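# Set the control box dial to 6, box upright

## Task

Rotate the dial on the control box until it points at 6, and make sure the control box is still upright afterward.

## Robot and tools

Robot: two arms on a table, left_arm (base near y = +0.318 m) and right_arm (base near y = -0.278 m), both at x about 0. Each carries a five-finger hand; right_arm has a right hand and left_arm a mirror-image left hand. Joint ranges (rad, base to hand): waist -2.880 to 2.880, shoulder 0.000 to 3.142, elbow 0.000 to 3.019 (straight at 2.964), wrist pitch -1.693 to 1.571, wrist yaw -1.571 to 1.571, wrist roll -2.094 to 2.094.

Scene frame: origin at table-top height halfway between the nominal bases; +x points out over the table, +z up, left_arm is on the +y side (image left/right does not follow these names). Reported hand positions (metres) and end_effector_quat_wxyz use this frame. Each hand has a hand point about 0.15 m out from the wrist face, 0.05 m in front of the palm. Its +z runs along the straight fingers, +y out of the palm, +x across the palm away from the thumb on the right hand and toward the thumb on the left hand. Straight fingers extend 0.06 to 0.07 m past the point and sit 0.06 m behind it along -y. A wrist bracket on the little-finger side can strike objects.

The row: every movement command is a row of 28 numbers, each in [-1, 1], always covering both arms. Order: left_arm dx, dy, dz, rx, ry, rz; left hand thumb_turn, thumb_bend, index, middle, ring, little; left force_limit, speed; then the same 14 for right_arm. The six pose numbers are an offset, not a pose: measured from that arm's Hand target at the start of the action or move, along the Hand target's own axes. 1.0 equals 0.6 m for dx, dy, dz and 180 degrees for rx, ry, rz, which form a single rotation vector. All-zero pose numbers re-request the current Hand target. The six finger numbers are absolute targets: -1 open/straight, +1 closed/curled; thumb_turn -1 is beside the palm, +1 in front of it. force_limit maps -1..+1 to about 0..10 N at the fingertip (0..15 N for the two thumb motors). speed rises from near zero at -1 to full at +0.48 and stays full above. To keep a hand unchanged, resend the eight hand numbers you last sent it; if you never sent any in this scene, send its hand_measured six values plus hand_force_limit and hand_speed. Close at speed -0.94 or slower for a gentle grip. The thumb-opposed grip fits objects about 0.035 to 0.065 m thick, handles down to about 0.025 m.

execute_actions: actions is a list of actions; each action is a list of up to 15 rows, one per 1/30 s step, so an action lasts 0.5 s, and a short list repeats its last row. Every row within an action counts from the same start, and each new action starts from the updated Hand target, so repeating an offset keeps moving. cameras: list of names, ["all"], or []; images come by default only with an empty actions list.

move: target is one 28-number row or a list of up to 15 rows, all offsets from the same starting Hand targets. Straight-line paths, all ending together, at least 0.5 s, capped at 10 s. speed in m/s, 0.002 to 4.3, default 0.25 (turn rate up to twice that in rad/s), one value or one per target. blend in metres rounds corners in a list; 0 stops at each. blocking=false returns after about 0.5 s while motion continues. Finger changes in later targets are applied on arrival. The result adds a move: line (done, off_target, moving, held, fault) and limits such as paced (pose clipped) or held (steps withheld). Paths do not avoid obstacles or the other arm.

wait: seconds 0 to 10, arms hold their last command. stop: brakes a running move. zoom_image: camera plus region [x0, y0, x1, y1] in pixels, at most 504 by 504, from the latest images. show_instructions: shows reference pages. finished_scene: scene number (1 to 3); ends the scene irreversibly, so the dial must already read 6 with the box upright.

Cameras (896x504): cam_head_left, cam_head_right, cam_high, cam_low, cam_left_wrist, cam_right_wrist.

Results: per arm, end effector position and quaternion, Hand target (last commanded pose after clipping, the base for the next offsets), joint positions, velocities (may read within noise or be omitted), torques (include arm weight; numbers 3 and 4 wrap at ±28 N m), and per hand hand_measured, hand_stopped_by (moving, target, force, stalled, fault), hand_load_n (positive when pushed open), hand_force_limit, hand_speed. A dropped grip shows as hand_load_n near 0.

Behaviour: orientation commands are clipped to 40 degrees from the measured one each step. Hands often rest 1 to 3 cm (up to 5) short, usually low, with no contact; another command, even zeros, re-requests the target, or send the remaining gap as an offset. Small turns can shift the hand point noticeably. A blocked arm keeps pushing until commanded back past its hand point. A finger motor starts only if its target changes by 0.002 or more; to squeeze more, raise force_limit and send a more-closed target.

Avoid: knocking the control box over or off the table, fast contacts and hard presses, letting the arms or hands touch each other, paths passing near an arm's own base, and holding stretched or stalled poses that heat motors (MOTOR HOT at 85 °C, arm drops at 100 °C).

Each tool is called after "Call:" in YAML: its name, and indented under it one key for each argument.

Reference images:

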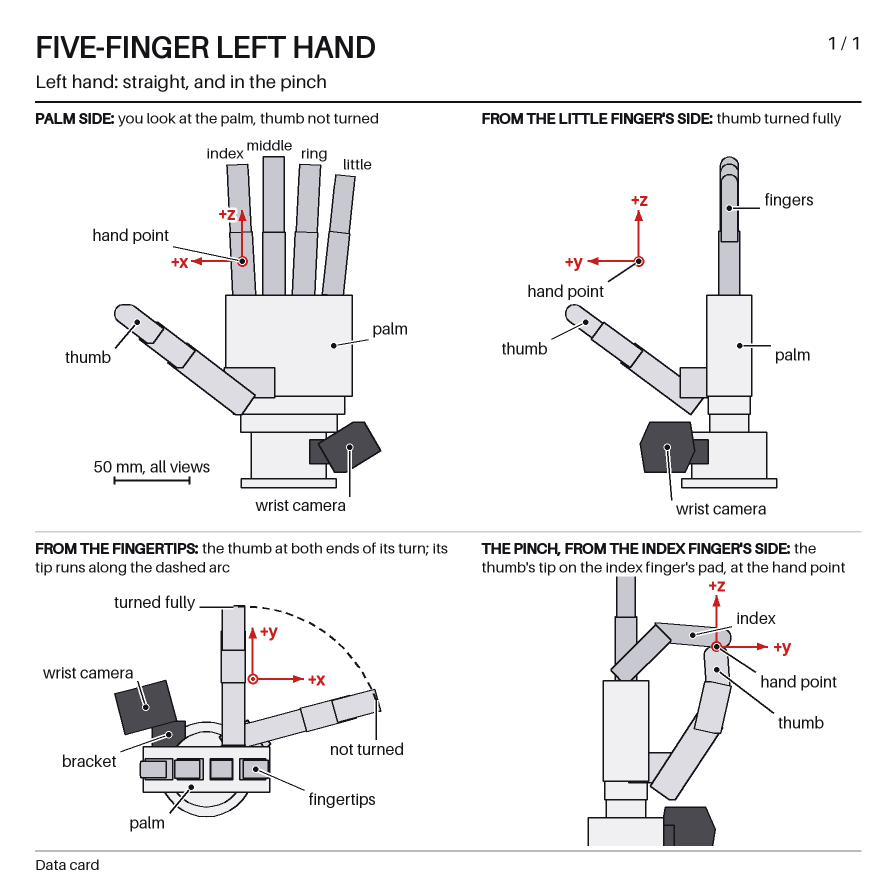

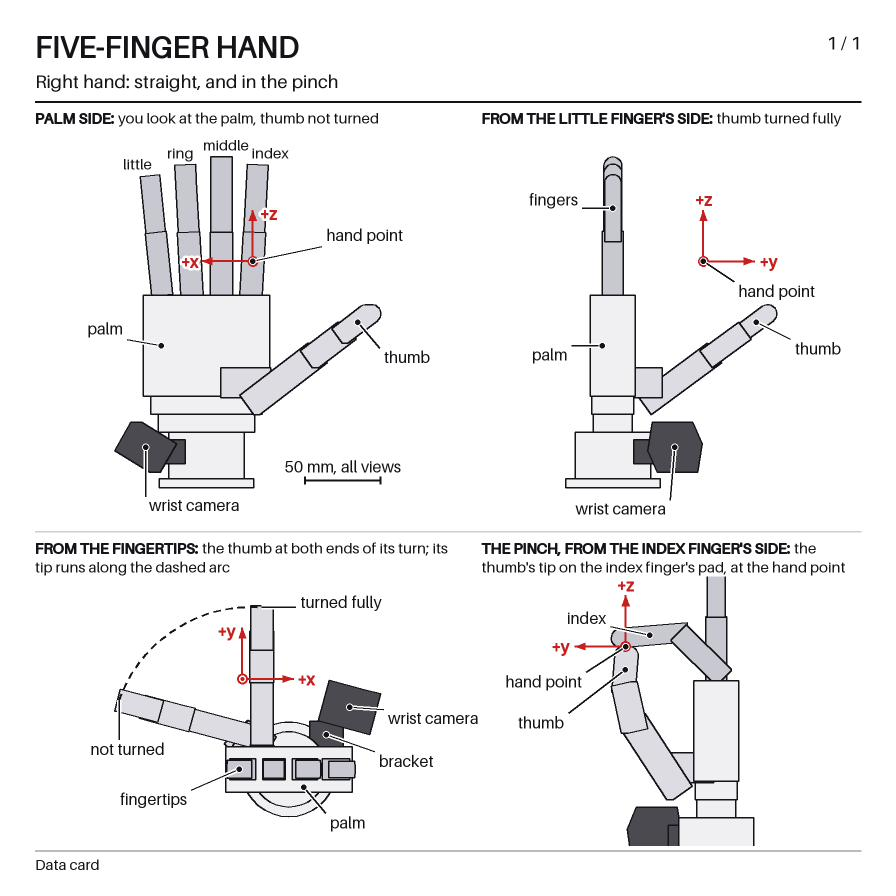

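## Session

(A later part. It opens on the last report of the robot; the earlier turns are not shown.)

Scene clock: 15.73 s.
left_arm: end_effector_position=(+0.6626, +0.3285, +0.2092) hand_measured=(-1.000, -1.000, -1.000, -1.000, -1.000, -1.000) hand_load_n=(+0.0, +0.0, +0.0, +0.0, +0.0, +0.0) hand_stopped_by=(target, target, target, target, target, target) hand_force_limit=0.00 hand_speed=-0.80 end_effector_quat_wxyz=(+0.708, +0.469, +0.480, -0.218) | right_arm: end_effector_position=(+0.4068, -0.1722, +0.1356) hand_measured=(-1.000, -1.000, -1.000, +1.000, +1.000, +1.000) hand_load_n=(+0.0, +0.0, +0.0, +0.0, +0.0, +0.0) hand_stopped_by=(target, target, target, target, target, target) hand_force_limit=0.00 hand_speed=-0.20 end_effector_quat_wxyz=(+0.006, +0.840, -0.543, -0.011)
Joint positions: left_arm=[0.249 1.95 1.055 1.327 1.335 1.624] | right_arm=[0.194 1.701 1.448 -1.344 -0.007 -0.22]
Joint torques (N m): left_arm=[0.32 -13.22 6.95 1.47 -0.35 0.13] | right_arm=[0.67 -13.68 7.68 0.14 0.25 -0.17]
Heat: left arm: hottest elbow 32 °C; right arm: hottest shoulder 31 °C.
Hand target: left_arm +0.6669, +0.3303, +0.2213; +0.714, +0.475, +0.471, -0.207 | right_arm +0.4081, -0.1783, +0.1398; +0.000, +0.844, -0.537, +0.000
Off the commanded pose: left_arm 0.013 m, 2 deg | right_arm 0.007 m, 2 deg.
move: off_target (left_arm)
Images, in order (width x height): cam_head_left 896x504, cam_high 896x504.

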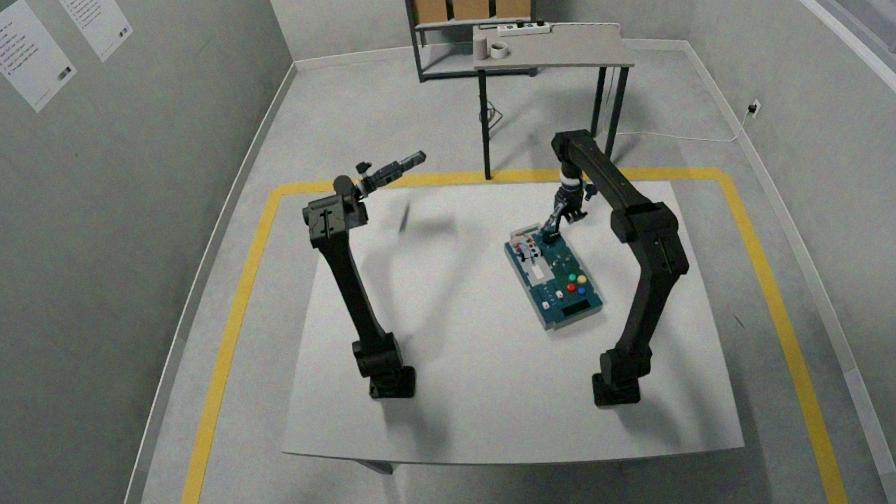

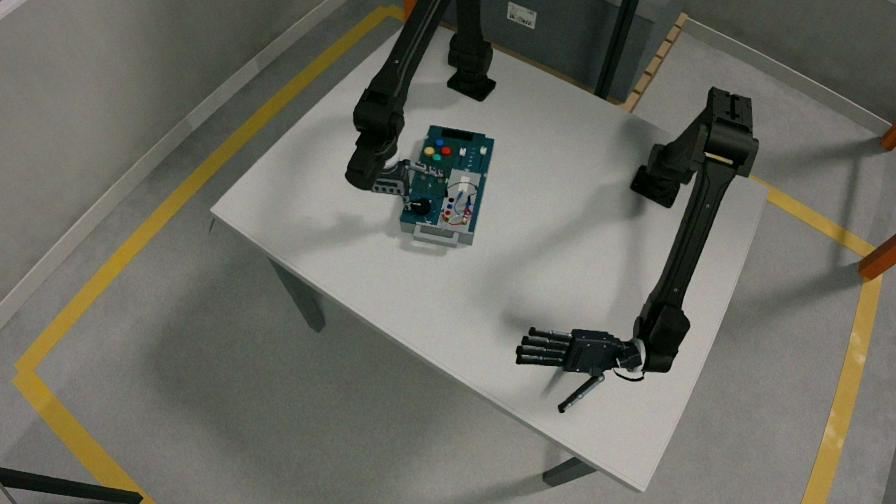

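Call:
move:
  target: [0,0,0,0,0,0,-1,-1,-1,-1,-1,-1,0,-0.8,-0.0006,0.0328,0,0,0,0,-1,-1,-1,1,1,1,0,-0.2]
  speed: 0.05
  cameras: ["cam_head_left","cam_high"]

Call:
zoom_image:
  camera: "cam_head_left"
  region: [520, 190, 580, 250]

Call:
zoom_image:
  camera: "cam_high"
  region: [390, 170, 450, 230]

Scene clock: 17.43 s.
left_arm: end_effector_position=(+0.6626, +0.3285, +0.2092) hand_measured=(-1.000, -1.000, -1.000, -1.000, -1.000, -1.000) hand_load_n=(+0.0, +0.0, +0.0, +0.0, +0.0, +0.0) hand_stopped_by=(target, target, target, target, target, target) hand_force_limit=0.00 hand_speed=-0.80 end_effector_quat_wxyz=(+0.708, +0.469, +0.480, -0.218) | right_arm: end_effector_position=(+0.3895, -0.1805, +0.1346) hand_measured=(-1.000, -1.000, -1.000, +1.000, +1.000, +1.000) hand_load_n=(+0.0, +0.0, +0.0, +0.0, +0.0, +0.0) hand_stopped_by=(target, target, target, target, target, target) hand_force_limit=0.00 hand_speed=-0.20 end_effector_quat_wxyz=(+0.005, +0.840, -0.542, -0.010)
Joint positions: left_arm=[0.249 1.95 1.055 1.327 1.335 1.624] | right_arm=[0.184 1.652 1.383 -1.324 -0.007 -0.23]
Joint torques (N m): left_arm=[0.38 -13.04 6.97 1.57 -0.36 0.11] | right_arm=[0.73 -12.92 7.88 -0.21 0.25 -0.17]
Heat: left arm: hottest elbow 32 °C; right arm: hottest shoulder 31 °C.
Hand target: left_arm +0.6669, +0.3303, +0.2213; +0.714, +0.475, +0.471, -0.207 | right_arm +0.3900, -0.1863, +0.1397; +0.000, +0.844, -0.537, +0.000
Off the commanded pose: left_arm 0.013 m, 2 deg | right_arm 0.008 m, 1 deg.
move: off_target (left_arm)
Images, in order (width x height): cam_head_left 896x504, cam_high 896x504.

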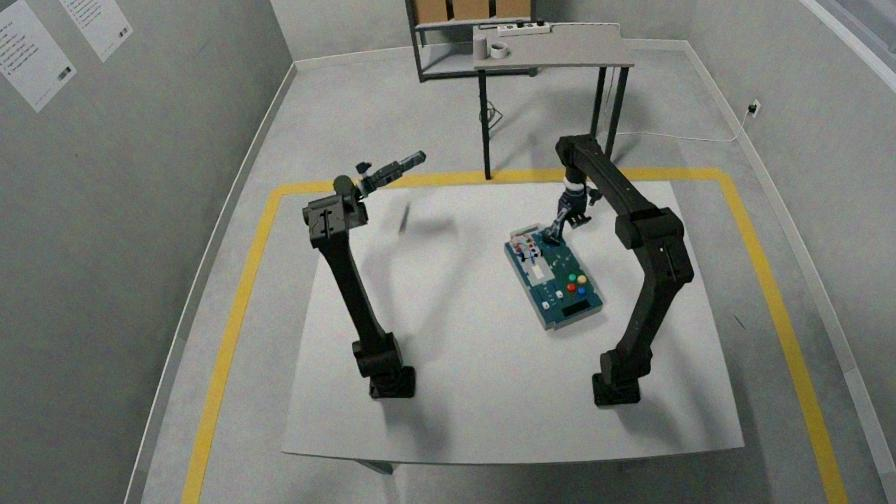

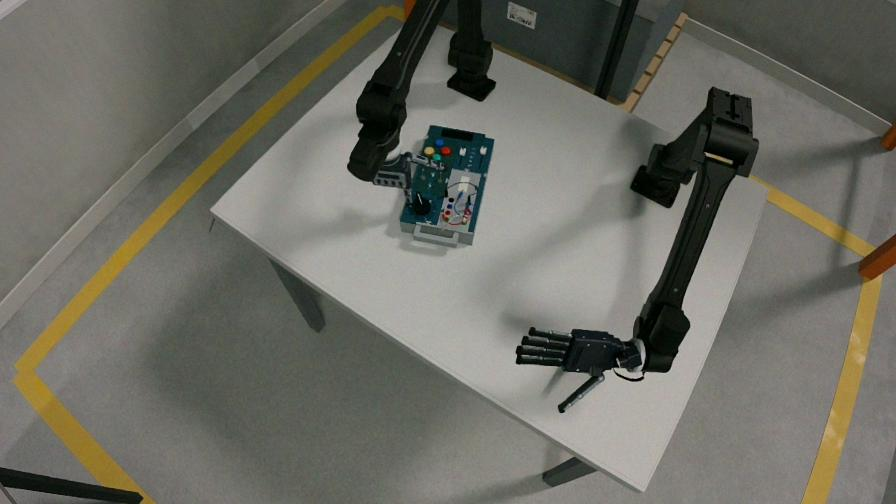

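Scaled by 8.400 from the camera's 896x504 image, which has a finer 1280x720 frame.

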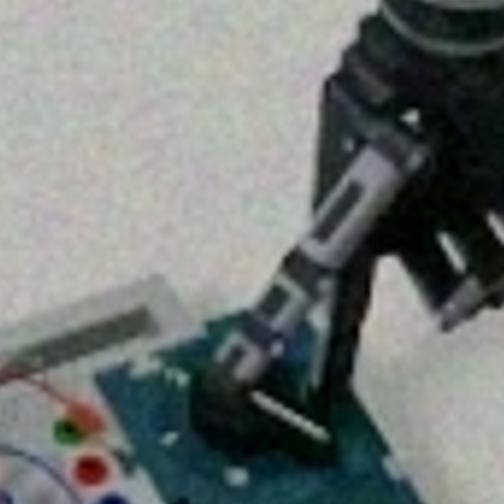

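Scaled by 8.400 from the camera's 896x504 image, which has a finer 1280x720 frame.

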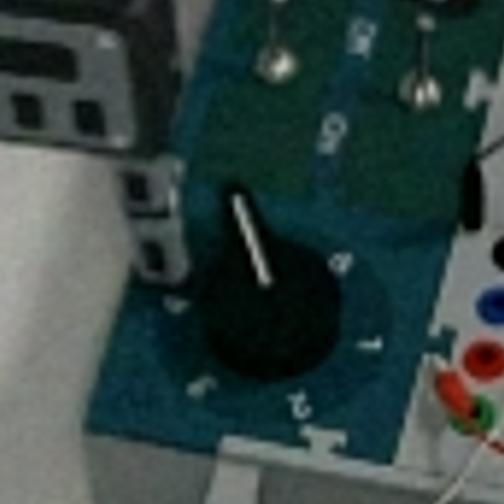

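Call:
move:
  target: [0,0,0,0,0,0,-1,-1,-1,-1,-1,-1,0,-0.8,-0.0126,0.0309,-0.0033,0,0,0,-1,-1,-1,1,1,1,0,-0.2]
  speed: 0.05
  cameras: ["cam_head_left","cam_high"]

Call:
zoom_image:
  camera: "cam_high"
  region: [390, 170, 450, 230]

Call:
zoom_image:
  camera: "cam_head_left"
  region: [520, 190, 580, 250]

Scene clock: 19.10 s.
left_arm: end_effector_position=(+0.6626, +0.3285, +0.2092) hand_measured=(-1.000, -1.000, -1.000, -1.000, -1.000, -1.000) hand_load_n=(+0.0, +0.0, +0.0, +0.0, +0.0, +0.0) hand_stopped_by=(target, target, target, target, target, target) hand_force_limit=0.00 hand_speed=-0.80 end_effector_quat_wxyz=(+0.708, +0.469, +0.480, -0.218) | right_arm: end_effector_position=(+0.3690, -0.1856, +0.1379) hand_measured=(-1.000, -1.000, -1.000, +1.000, +1.000, +1.000) hand_load_n=(+0.0, -0.5, +0.0, +0.0, +0.0, +0.0) hand_stopped_by=(target, target, target, target, target, target) hand_force_limit=0.00 hand_speed=-0.20 end_effector_quat_wxyz=(+0.008, +0.841, -0.542, -0.010)
Joint positions: left_arm=[0.249 1.95 1.055 1.327 1.335 1.624] | right_arm=[0.184 1.6 1.327 -1.324 -0.002 -0.232]
Joint torques (N m): left_arm=[0.73 -13.04 6.98 1.5 -0.37 0.13] | right_arm=[1.26 -12.1 7.83 0.03 0.25 -0.1]
Heat: left arm: hottest elbow 32 °C; right arm: hottest shoulder 31 °C.
Hand target: left_arm +0.6669, +0.3303, +0.2213; +0.714, +0.475, +0.471, -0.207 | right_arm +0.3700, -0.1873, +0.1418; +0.000, +0.844, -0.537, +0.000
Off the commanded pose: left_arm 0.013 m, 2 deg | right_arm 0.004 m, 2 deg.
move: off_target (left_arm)
Images, in order (width x height): cam_head_left 896x504, cam_high 896x504.

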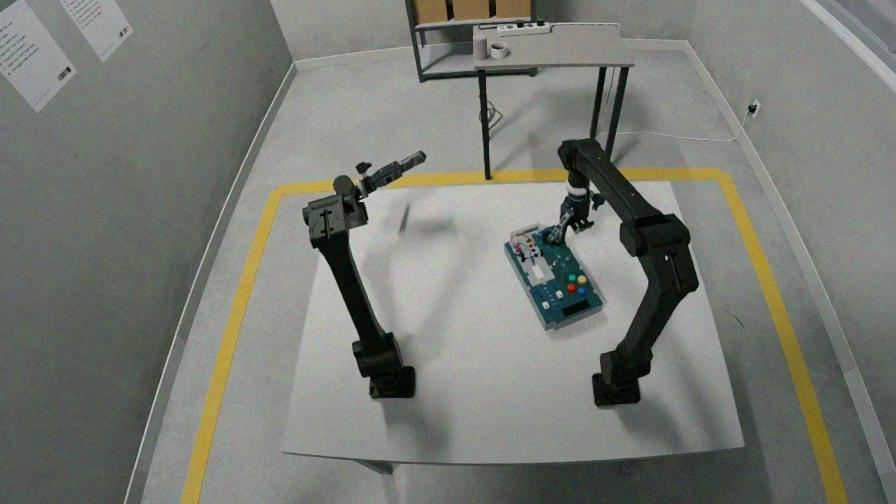

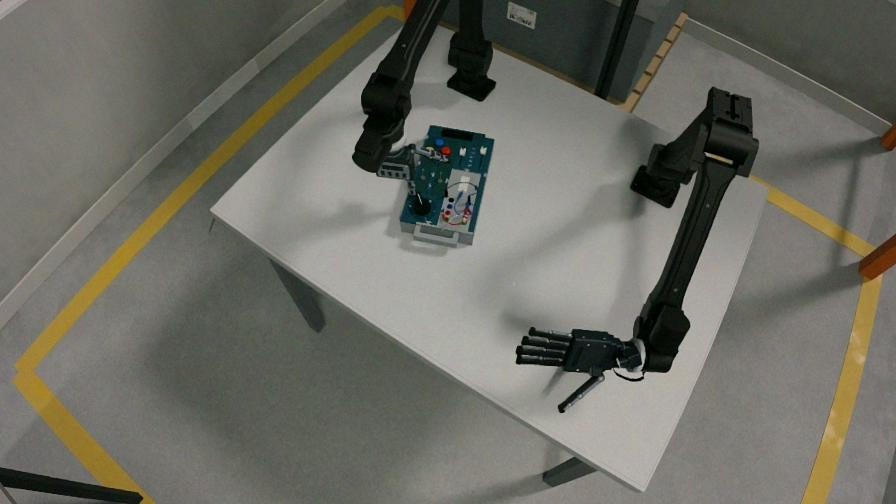

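Scaled by 8.400 from the camera's 896x504 image, which has a finer 1280x720 frame.

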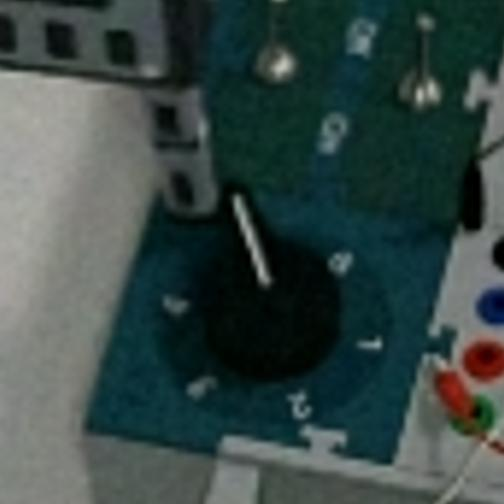

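Scaled by 8.400 from the camera's 896x504 image, which has a finer 1280x720 frame.

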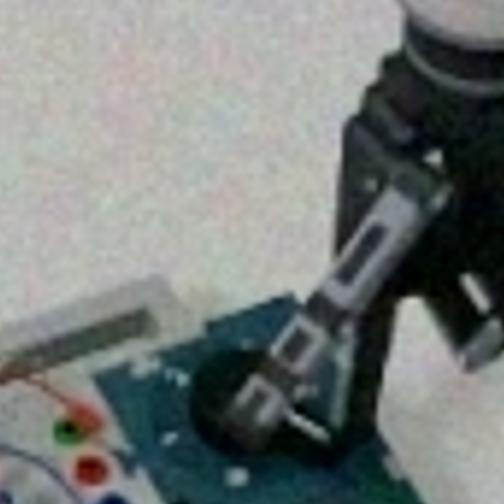

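Call:
move:
  target: [0,0,0,0,0,0,-1,-1,-1,-1,-1,-1,0,-0.8,-0.0141,-0.025,0,0,0,0,-1,-1,-1,1,1,1,0,-0.2]
  speed: 0.05

Scene clock: 20.73 s.
left_arm: end_effector_position=(+0.6626, +0.3285, +0.2092) hand_measured=(-1.000, -1.000, -1.000, -1.000, -1.000, -1.000) hand_load_n=(+0.0, +0.0, +0.0, +0.0, +0.0, +0.0) hand_stopped_by=(target, target, target, target, target, target) hand_force_limit=0.00 hand_speed=-0.80 end_effector_quat_wxyz=(+0.708, +0.469, +0.480, -0.218) | right_arm: end_effector_position=(+0.3680, -0.1820, +0.1378) hand_measured=(-1.000, -1.000, -1.000, +1.000, +1.000, +1.000) hand_load_n=(+0.0, +0.0, +0.0, +0.5, +0.5, +0.0) hand_stopped_by=(target, target, target, target, target, target) hand_force_limit=0.00 hand_speed=-0.20 end_effector_quat_wxyz=(+0.010, +0.844, -0.536, -0.008)
Joint positions: left_arm=[0.249 1.95 1.055 1.327 1.335 1.624] | right_arm=[0.196 1.6 1.327 -1.324 0.002 -0.233]
Joint torques (N m): left_arm=[0.26 -12.98 6.87 1.57 -0.39 0.11] | right_arm=[2.49 -9.64 10.82 -0.23 0.19 0.18]
Heat: left arm: hottest elbow 32 °C; right arm: hottest elbow 32 °C.
Hand target: left_arm +0.6669, +0.3303, +0.2213; +0.714, +0.475, +0.471, -0.207 | right_arm +0.3800, -0.1732, +0.1418; +0.000, +0.844, -0.537, +0.000
Off the commanded pose: left_arm 0.013 m, 2 deg | right_arm 0.015 m, 1 deg.
move: off_target (left_arm, right_arm)

Call:
wait:
  seconds: 0
  cameras: ["cam_head_left","cam_high"]

Call:
zoom_image:
  camera: "cam_high"
  region: [390, 170, 450, 230]

Scene clock: 21.00 s.
left_arm: end_effector_position=(+0.6626, +0.3285, +0.2092) hand_measured=(-1.000, -1.000, -1.000, -1.000, -1.000, -1.000) hand_load_n=(+0.0, +0.0, +0.0, +0.0, +0.0, +0.0) hand_stopped_by=(target, target, target, target, target, target) hand_force_limit=0.00 hand_speed=-0.80 end_effector_quat_wxyz=(+0.708, +0.469, +0.480, -0.218) | right_arm: end_effector_position=(+0.3680, -0.1820, +0.1378) hand_measured=(-1.000, -1.000, -1.000, +1.000, +1.000, +1.000) hand_load_n=(+0.0, -0.5, +0.0, +0.0, +0.0, +0.0) hand_stopped_by=(target, target, target, target, target, target) hand_force_limit=0.00 hand_speed=-0.20 end_effector_quat_wxyz=(+0.010, +0.844, -0.536, -0.008)
Joint positions: left_arm=[0.249 1.95 1.055 1.327 1.335 1.624] | right_arm=[0.196 1.6 1.327 -1.324 0.002 -0.233]
Joint torques (N m): left_arm=[0.15 -13.1 6.94 1.57 -0.37 0.14] | right_arm=[2.49 -9.52 10.84 -0.23 0.19 0.18]
Heat: left arm: hottest elbow 32 °C; right arm: hottest elbow 32 °C.
Hand target: left_arm +0.6669, +0.3303, +0.2213; +0.714, +0.475, +0.471, -0.207 | right_arm +0.3800, -0.1732, +0.1418; +0.000, +0.844, -0.537, +0.000
Off the commanded pose: left_arm 0.013 m, 2 deg | right_arm 0.015 m, 1 deg.
Images, in order (width x height): cam_head_left 896x504, cam_high 896x504.

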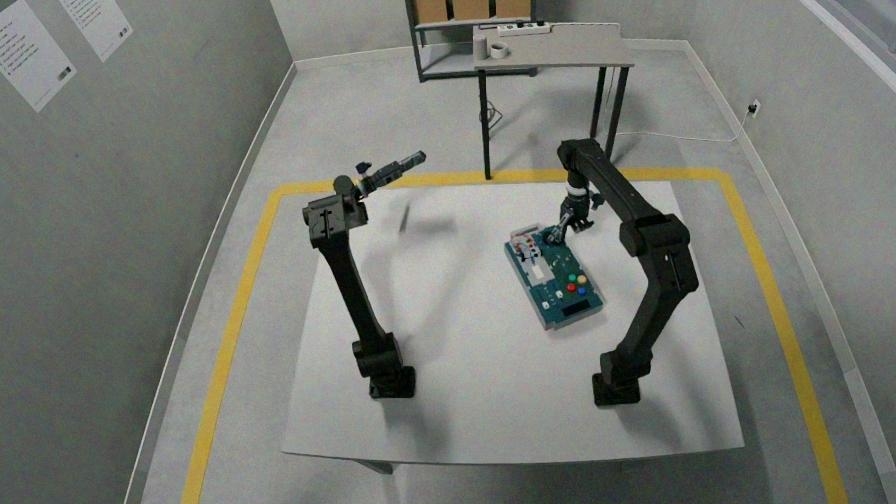

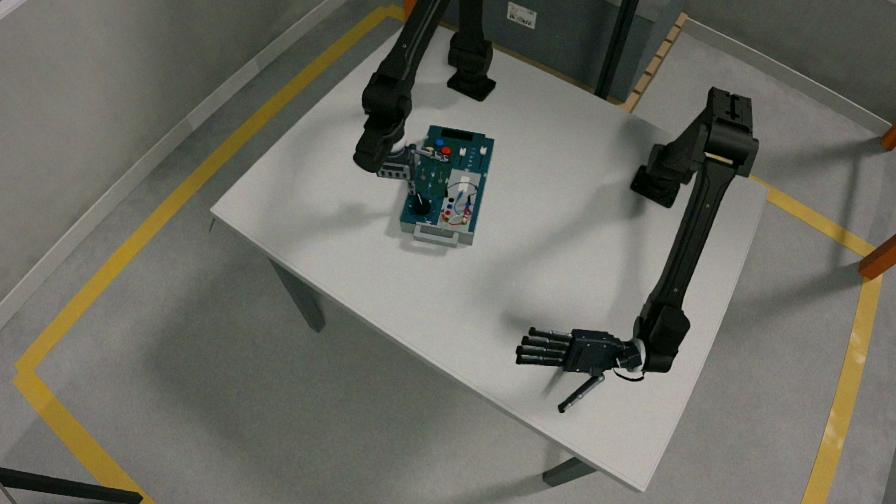

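Scaled by 8.400 from the camera's 896x504 image, which has a finer 1280x720 frame.

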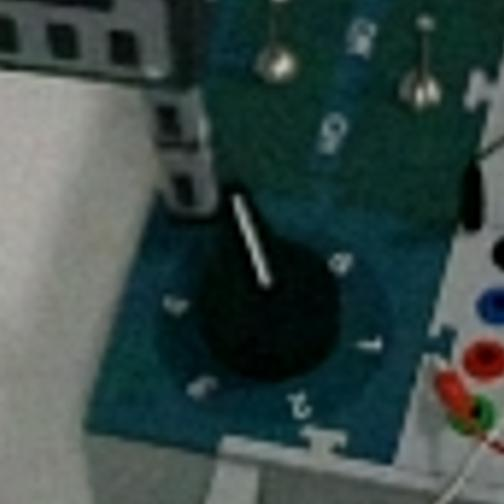

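Call:
move:
  target: [0,0,0,0,0,0,-1,-1,-1,-1,-1,-1,0,-0.8,-0.0123,-0.0131,0,0,0,0,-1,-1,-1,1,1,1,0,-0.2]
  speed: 0.05
  cameras: ["cam_high","cam_head_left"]

Call:
zoom_image:
  camera: "cam_high"
  region: [390, 170, 450, 230]

Scene clock: 22.67 s.
left_arm: end_effector_position=(+0.6626, +0.3285, +0.2092) hand_measured=(-1.000, -1.000, -1.000, -1.000, -1.000, -1.000) hand_load_n=(+0.0, +0.0, +0.0, +0.0, +0.0, +0.0) hand_stopped_by=(target, target, target, target, target, target) hand_force_limit=0.00 hand_speed=-0.80 end_effector_quat_wxyz=(+0.708, +0.469, +0.480, -0.218) | right_arm: end_effector_position=(+0.3671, -0.1777, +0.1362) hand_measured=(-1.000, -1.000, -1.000, +1.000, +1.000, +1.000) hand_load_n=(+0.0, +0.0, -1.0, +0.5, +0.0, +0.0) hand_stopped_by=(target, target, target, target, target, target) hand_force_limit=0.00 hand_speed=-0.20 end_effector_quat_wxyz=(+0.013, +0.846, -0.534, -0.008)
Joint positions: left_arm=[0.249 1.95 1.055 1.327 1.335 1.624] | right_arm=[0.209 1.604 1.327 -1.324 0.008 -0.226]
Joint torques (N m): left_arm=[0.73 -13.1 6.97 1.43 -0.35 0.13] | right_arm=[2.96 -8.82 12.25 -0.36 0 0.24]
Heat: left arm: hottest elbow 32 °C; right arm: hottest elbow 32 °C.
Hand target: left_arm +0.6669, +0.3303, +0.2213; +0.714, +0.475, +0.471, -0.207 | right_arm +0.3840, -0.1632, +0.1417; +0.000, +0.844, -0.537, +0.000
Off the commanded pose: left_arm 0.013 m, 2 deg | right_arm 0.023 m, 2 deg.
move: off_target (left_arm, right_arm)
Images, in order (width x height): cam_head_left 896x504, cam_high 896x504.

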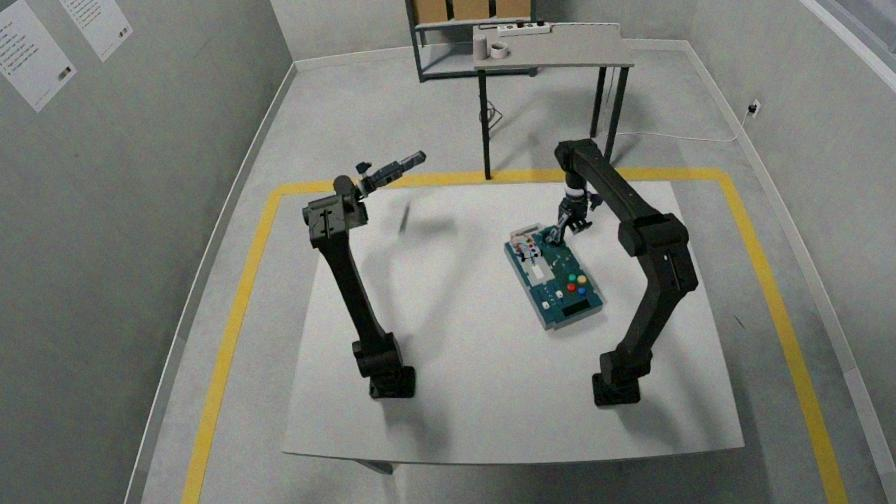

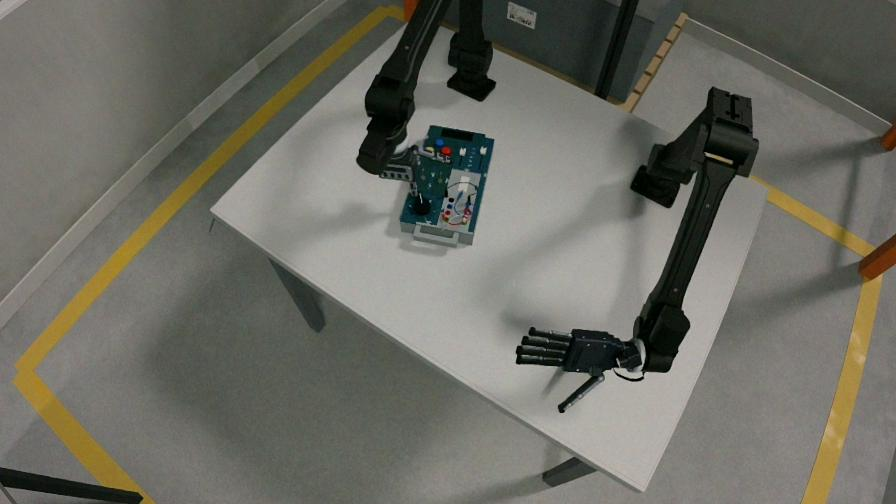

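Scaled by 8.400 from the camera's 896x504 image, which has a finer 1280x720 frame.

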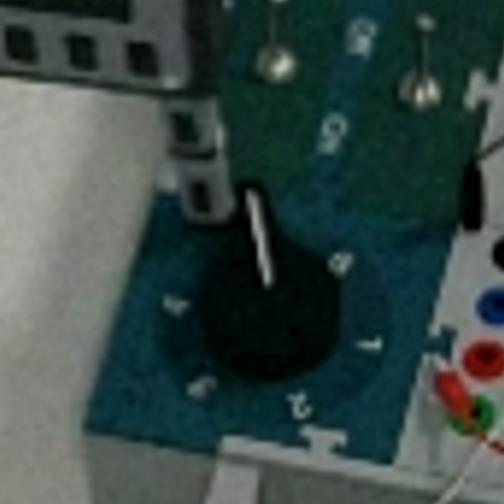

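Call:
move:
  target: [0,0,0,0,0,0,-1,-1,-1,-1,-1,-1,0,-0.8,-0.0266,0.0097,0,0,0,0,-1,-1,-1,1,1,1,0,-0.2]
  speed: 0.05
  cameras: ["cam_high","cam_head_left"]

Call:
zoom_image:
  camera: "cam_high"
  region: [390, 170, 450, 230]

Scene clock: 24.23 s.
left_arm: end_effector_position=(+0.6626, +0.3285, +0.2092) hand_measured=(-1.000, -1.000, -1.000, -1.000, -1.000, -1.000) hand_load_n=(+0.0, +0.0, +0.0, +0.0, +0.0, +0.0) hand_stopped_by=(target, target, target, target, target, target) hand_force_limit=0.00 hand_speed=-0.80 end_effector_quat_wxyz=(+0.708, +0.469, +0.480, -0.218) | right_arm: end_effector_position=(+0.3626, -0.1599, +0.1362) hand_measured=(-1.000, -1.000, -1.000, +1.000, +1.000, +1.000) hand_load_n=(+0.0, +0.0, -1.5, +0.0, +0.0, +0.0) hand_stopped_by=(target, target, target, target, target, target) hand_force_limit=0.00 hand_speed=-0.20 end_effector_quat_wxyz=(+0.013, +0.848, -0.530, -0.008)
Joint positions: left_arm=[0.249 1.95 1.055 1.327 1.335 1.624] | right_arm=[0.249 1.604 1.327 -1.324 0.007 -0.195]
Joint torques (N m): left_arm=[0.15 -12.75 6.83 1.47 -0.36 0.14] | right_arm=[2.14 -10.46 10.21 -0.2 0.01 0.24]
Heat: left arm: hottest elbow 32 °C; right arm: hottest elbow 32 °C.
Hand target: left_arm +0.6669, +0.3303, +0.2213; +0.714, +0.475, +0.471, -0.207 | right_arm +0.3720, -0.1512, +0.1418; +0.000, +0.844, -0.537, +0.000
Off the commanded pose: left_arm 0.013 m, 2 deg | right_arm 0.014 m, 2 deg.
move: off_target (left_arm, right_arm)
Images, in order (width x height): cam_head_left 896x504, cam_high 896x504.

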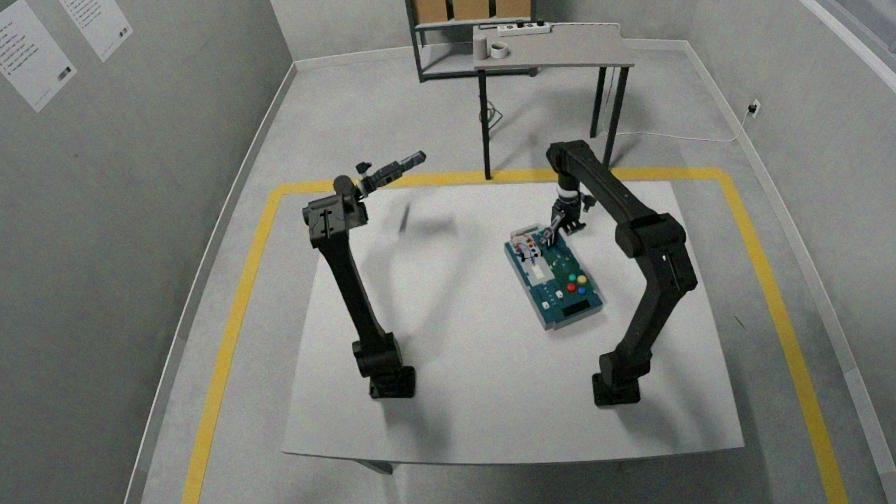

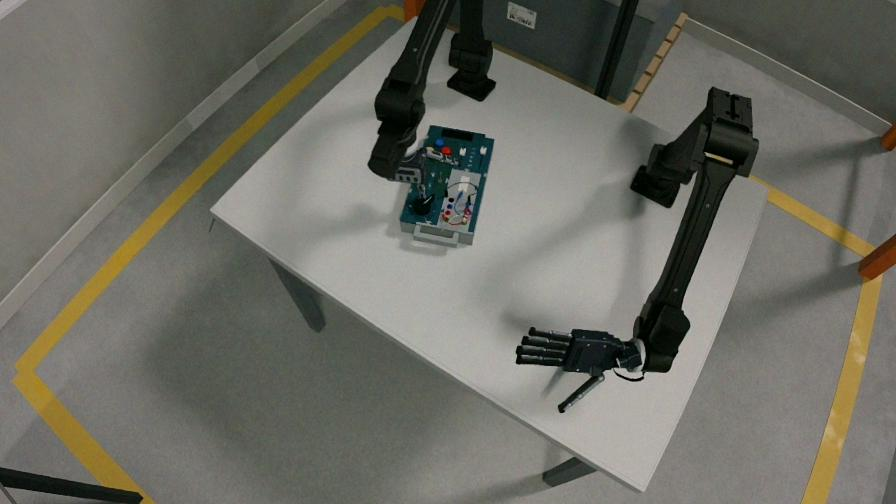

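Scaled by 8.400 from the camera's 896x504 image, which has a finer 1280x720 frame.

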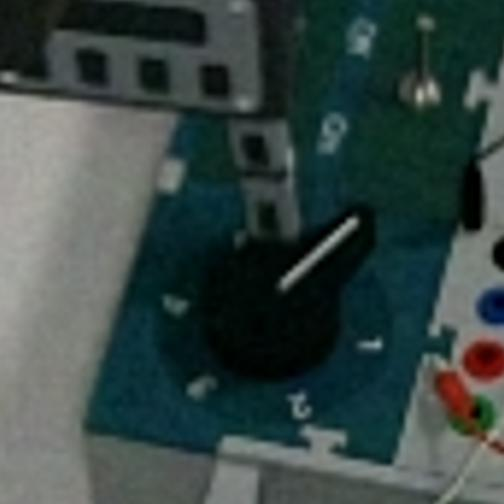

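Call:
move:
  target:
    - [0,0,0,0,0,0,-1,-1,-1,-1,-1,-1,0,-0.8,0.0353,0.0348,0,0,0,0,-1,-1,-1,1,1,1,0,-0.2]
    - [0,0,0,0,0,0,-1,-1,-1,-1,-1,-1,0,-0.8,0.0353,0.0348,-0.1333,0,0,0,-1,-1,-1,1,1,1,0,-0.2]
  speed: 0.08
  cameras: ["cam_high","cam_head_left","cam_head_right","cam_low"]

Call:
zoom_image:
  camera: "cam_high"
  region: [390, 170, 450, 230]

Call:
zoom_image:
  camera: "cam_head_right"
  region: [530, 200, 590, 260]

Scene clock: 27.57 s.
left_arm: end_effector_position=(+0.6626, +0.3285, +0.2092) hand_measured=(-1.000, -1.000, -1.000, -1.000, -1.000, -1.000) hand_load_n=(+0.0, +0.0, +0.0, +0.0, +0.0, +0.0) hand_stopped_by=(target, target, target, target, target, target) hand_force_limit=0.00 hand_speed=-0.80 end_effector_quat_wxyz=(+0.708, +0.469, +0.480, -0.218) | right_arm: end_effector_position=(+0.3483, -0.1788, +0.1990) hand_measured=(-1.000, -1.000, -1.000, +1.000, +1.000, +1.000) hand_load_n=(+0.0, +0.0, +0.0, +0.0, +0.0, +0.0) hand_stopped_by=(target, target, target, target, target, target) hand_force_limit=0.00 hand_speed=-0.20 end_effector_quat_wxyz=(+0.019, +0.839, -0.543, -0.021)
Joint positions: left_arm=[0.249 1.95 1.055 1.327 1.335 1.624] | right_arm=[0.207 1.542 1.416 -1.502 -0.002 -0.204]
Joint torques (N m): left_arm=[0.09 -13.04 6.87 1.47 -0.35 0.13] | right_arm=[1.08 -11.05 13.04 -1.03 0.06 -0.16]
Heat: left arm: hottest elbow 33 °C; right arm: hottest elbow 33 °C.
Hand target: left_arm +0.6669, +0.3303, +0.2213; +0.714, +0.475, +0.471, -0.207 | right_arm +0.3620, -0.1793, +0.2217; +0.000, +0.844, -0.537, +0.000
Off the commanded pose: left_arm 0.013 m, 2 deg | right_arm 0.027 m, 3 deg.
move: off_target (left_arm, right_arm)
Images, in order (width x height): cam_head_left 896x504, cam_head_right 896x504, cam_high 896x504, cam_low 896x504.

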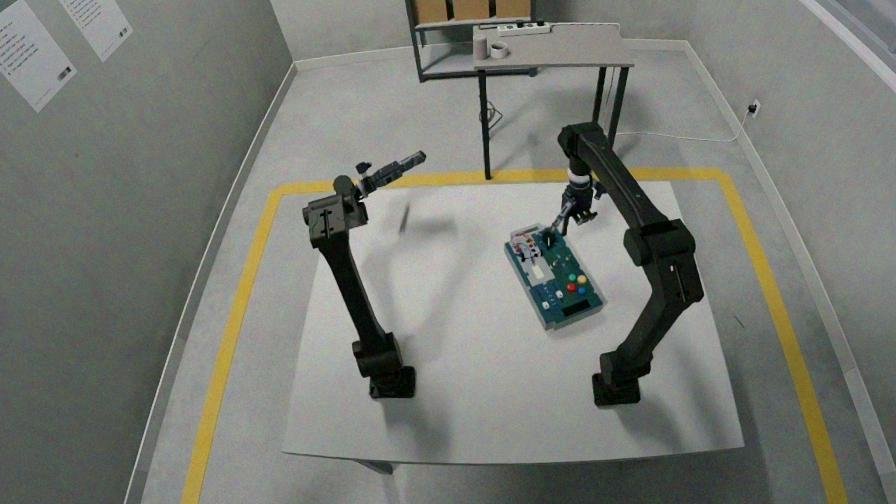

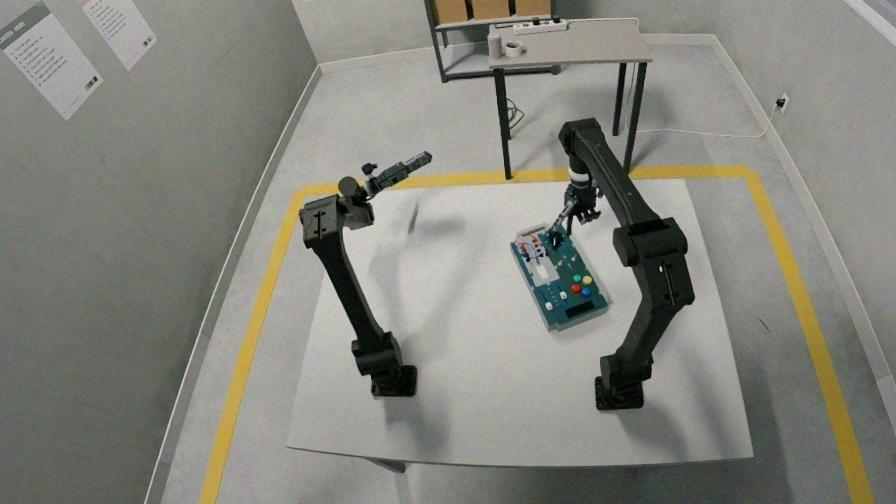

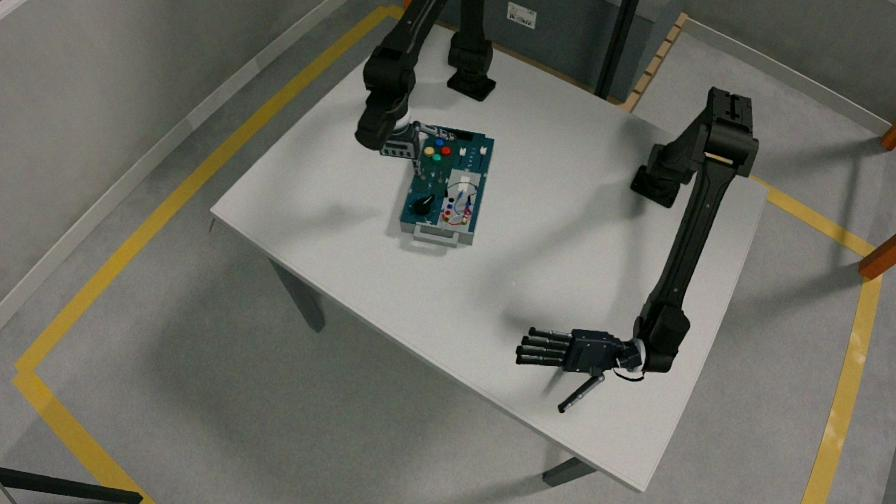

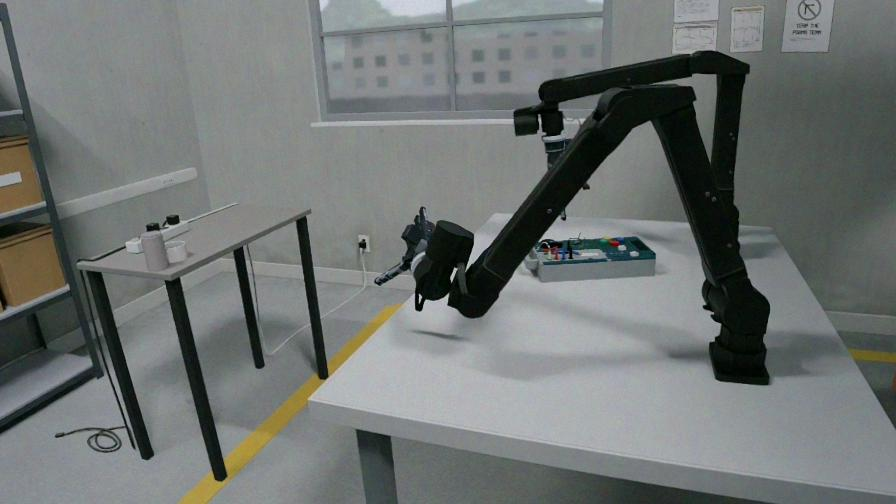

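Scaled by 8.400 from the camera's 896x504 image, which has a finer 1280x720 frame.

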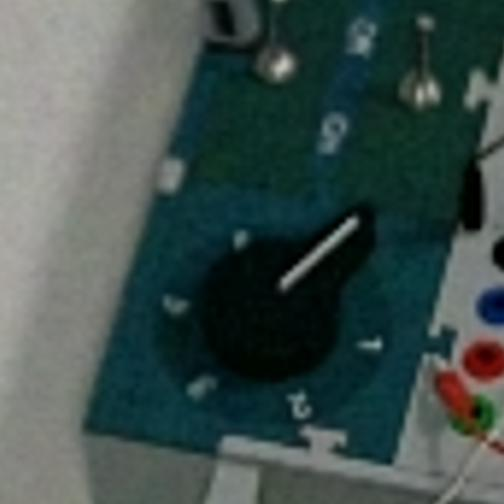

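Scaled by 8.400 from the camera's 896x504 image, which has a finer 1280x720 frame.

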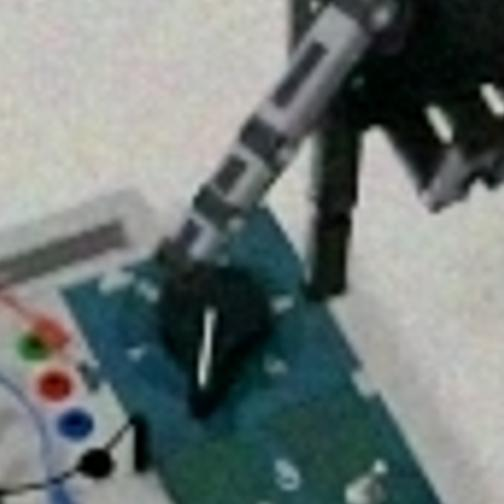

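Call:
finished_scene:
  scene: 3

The scene is finished: the task was done.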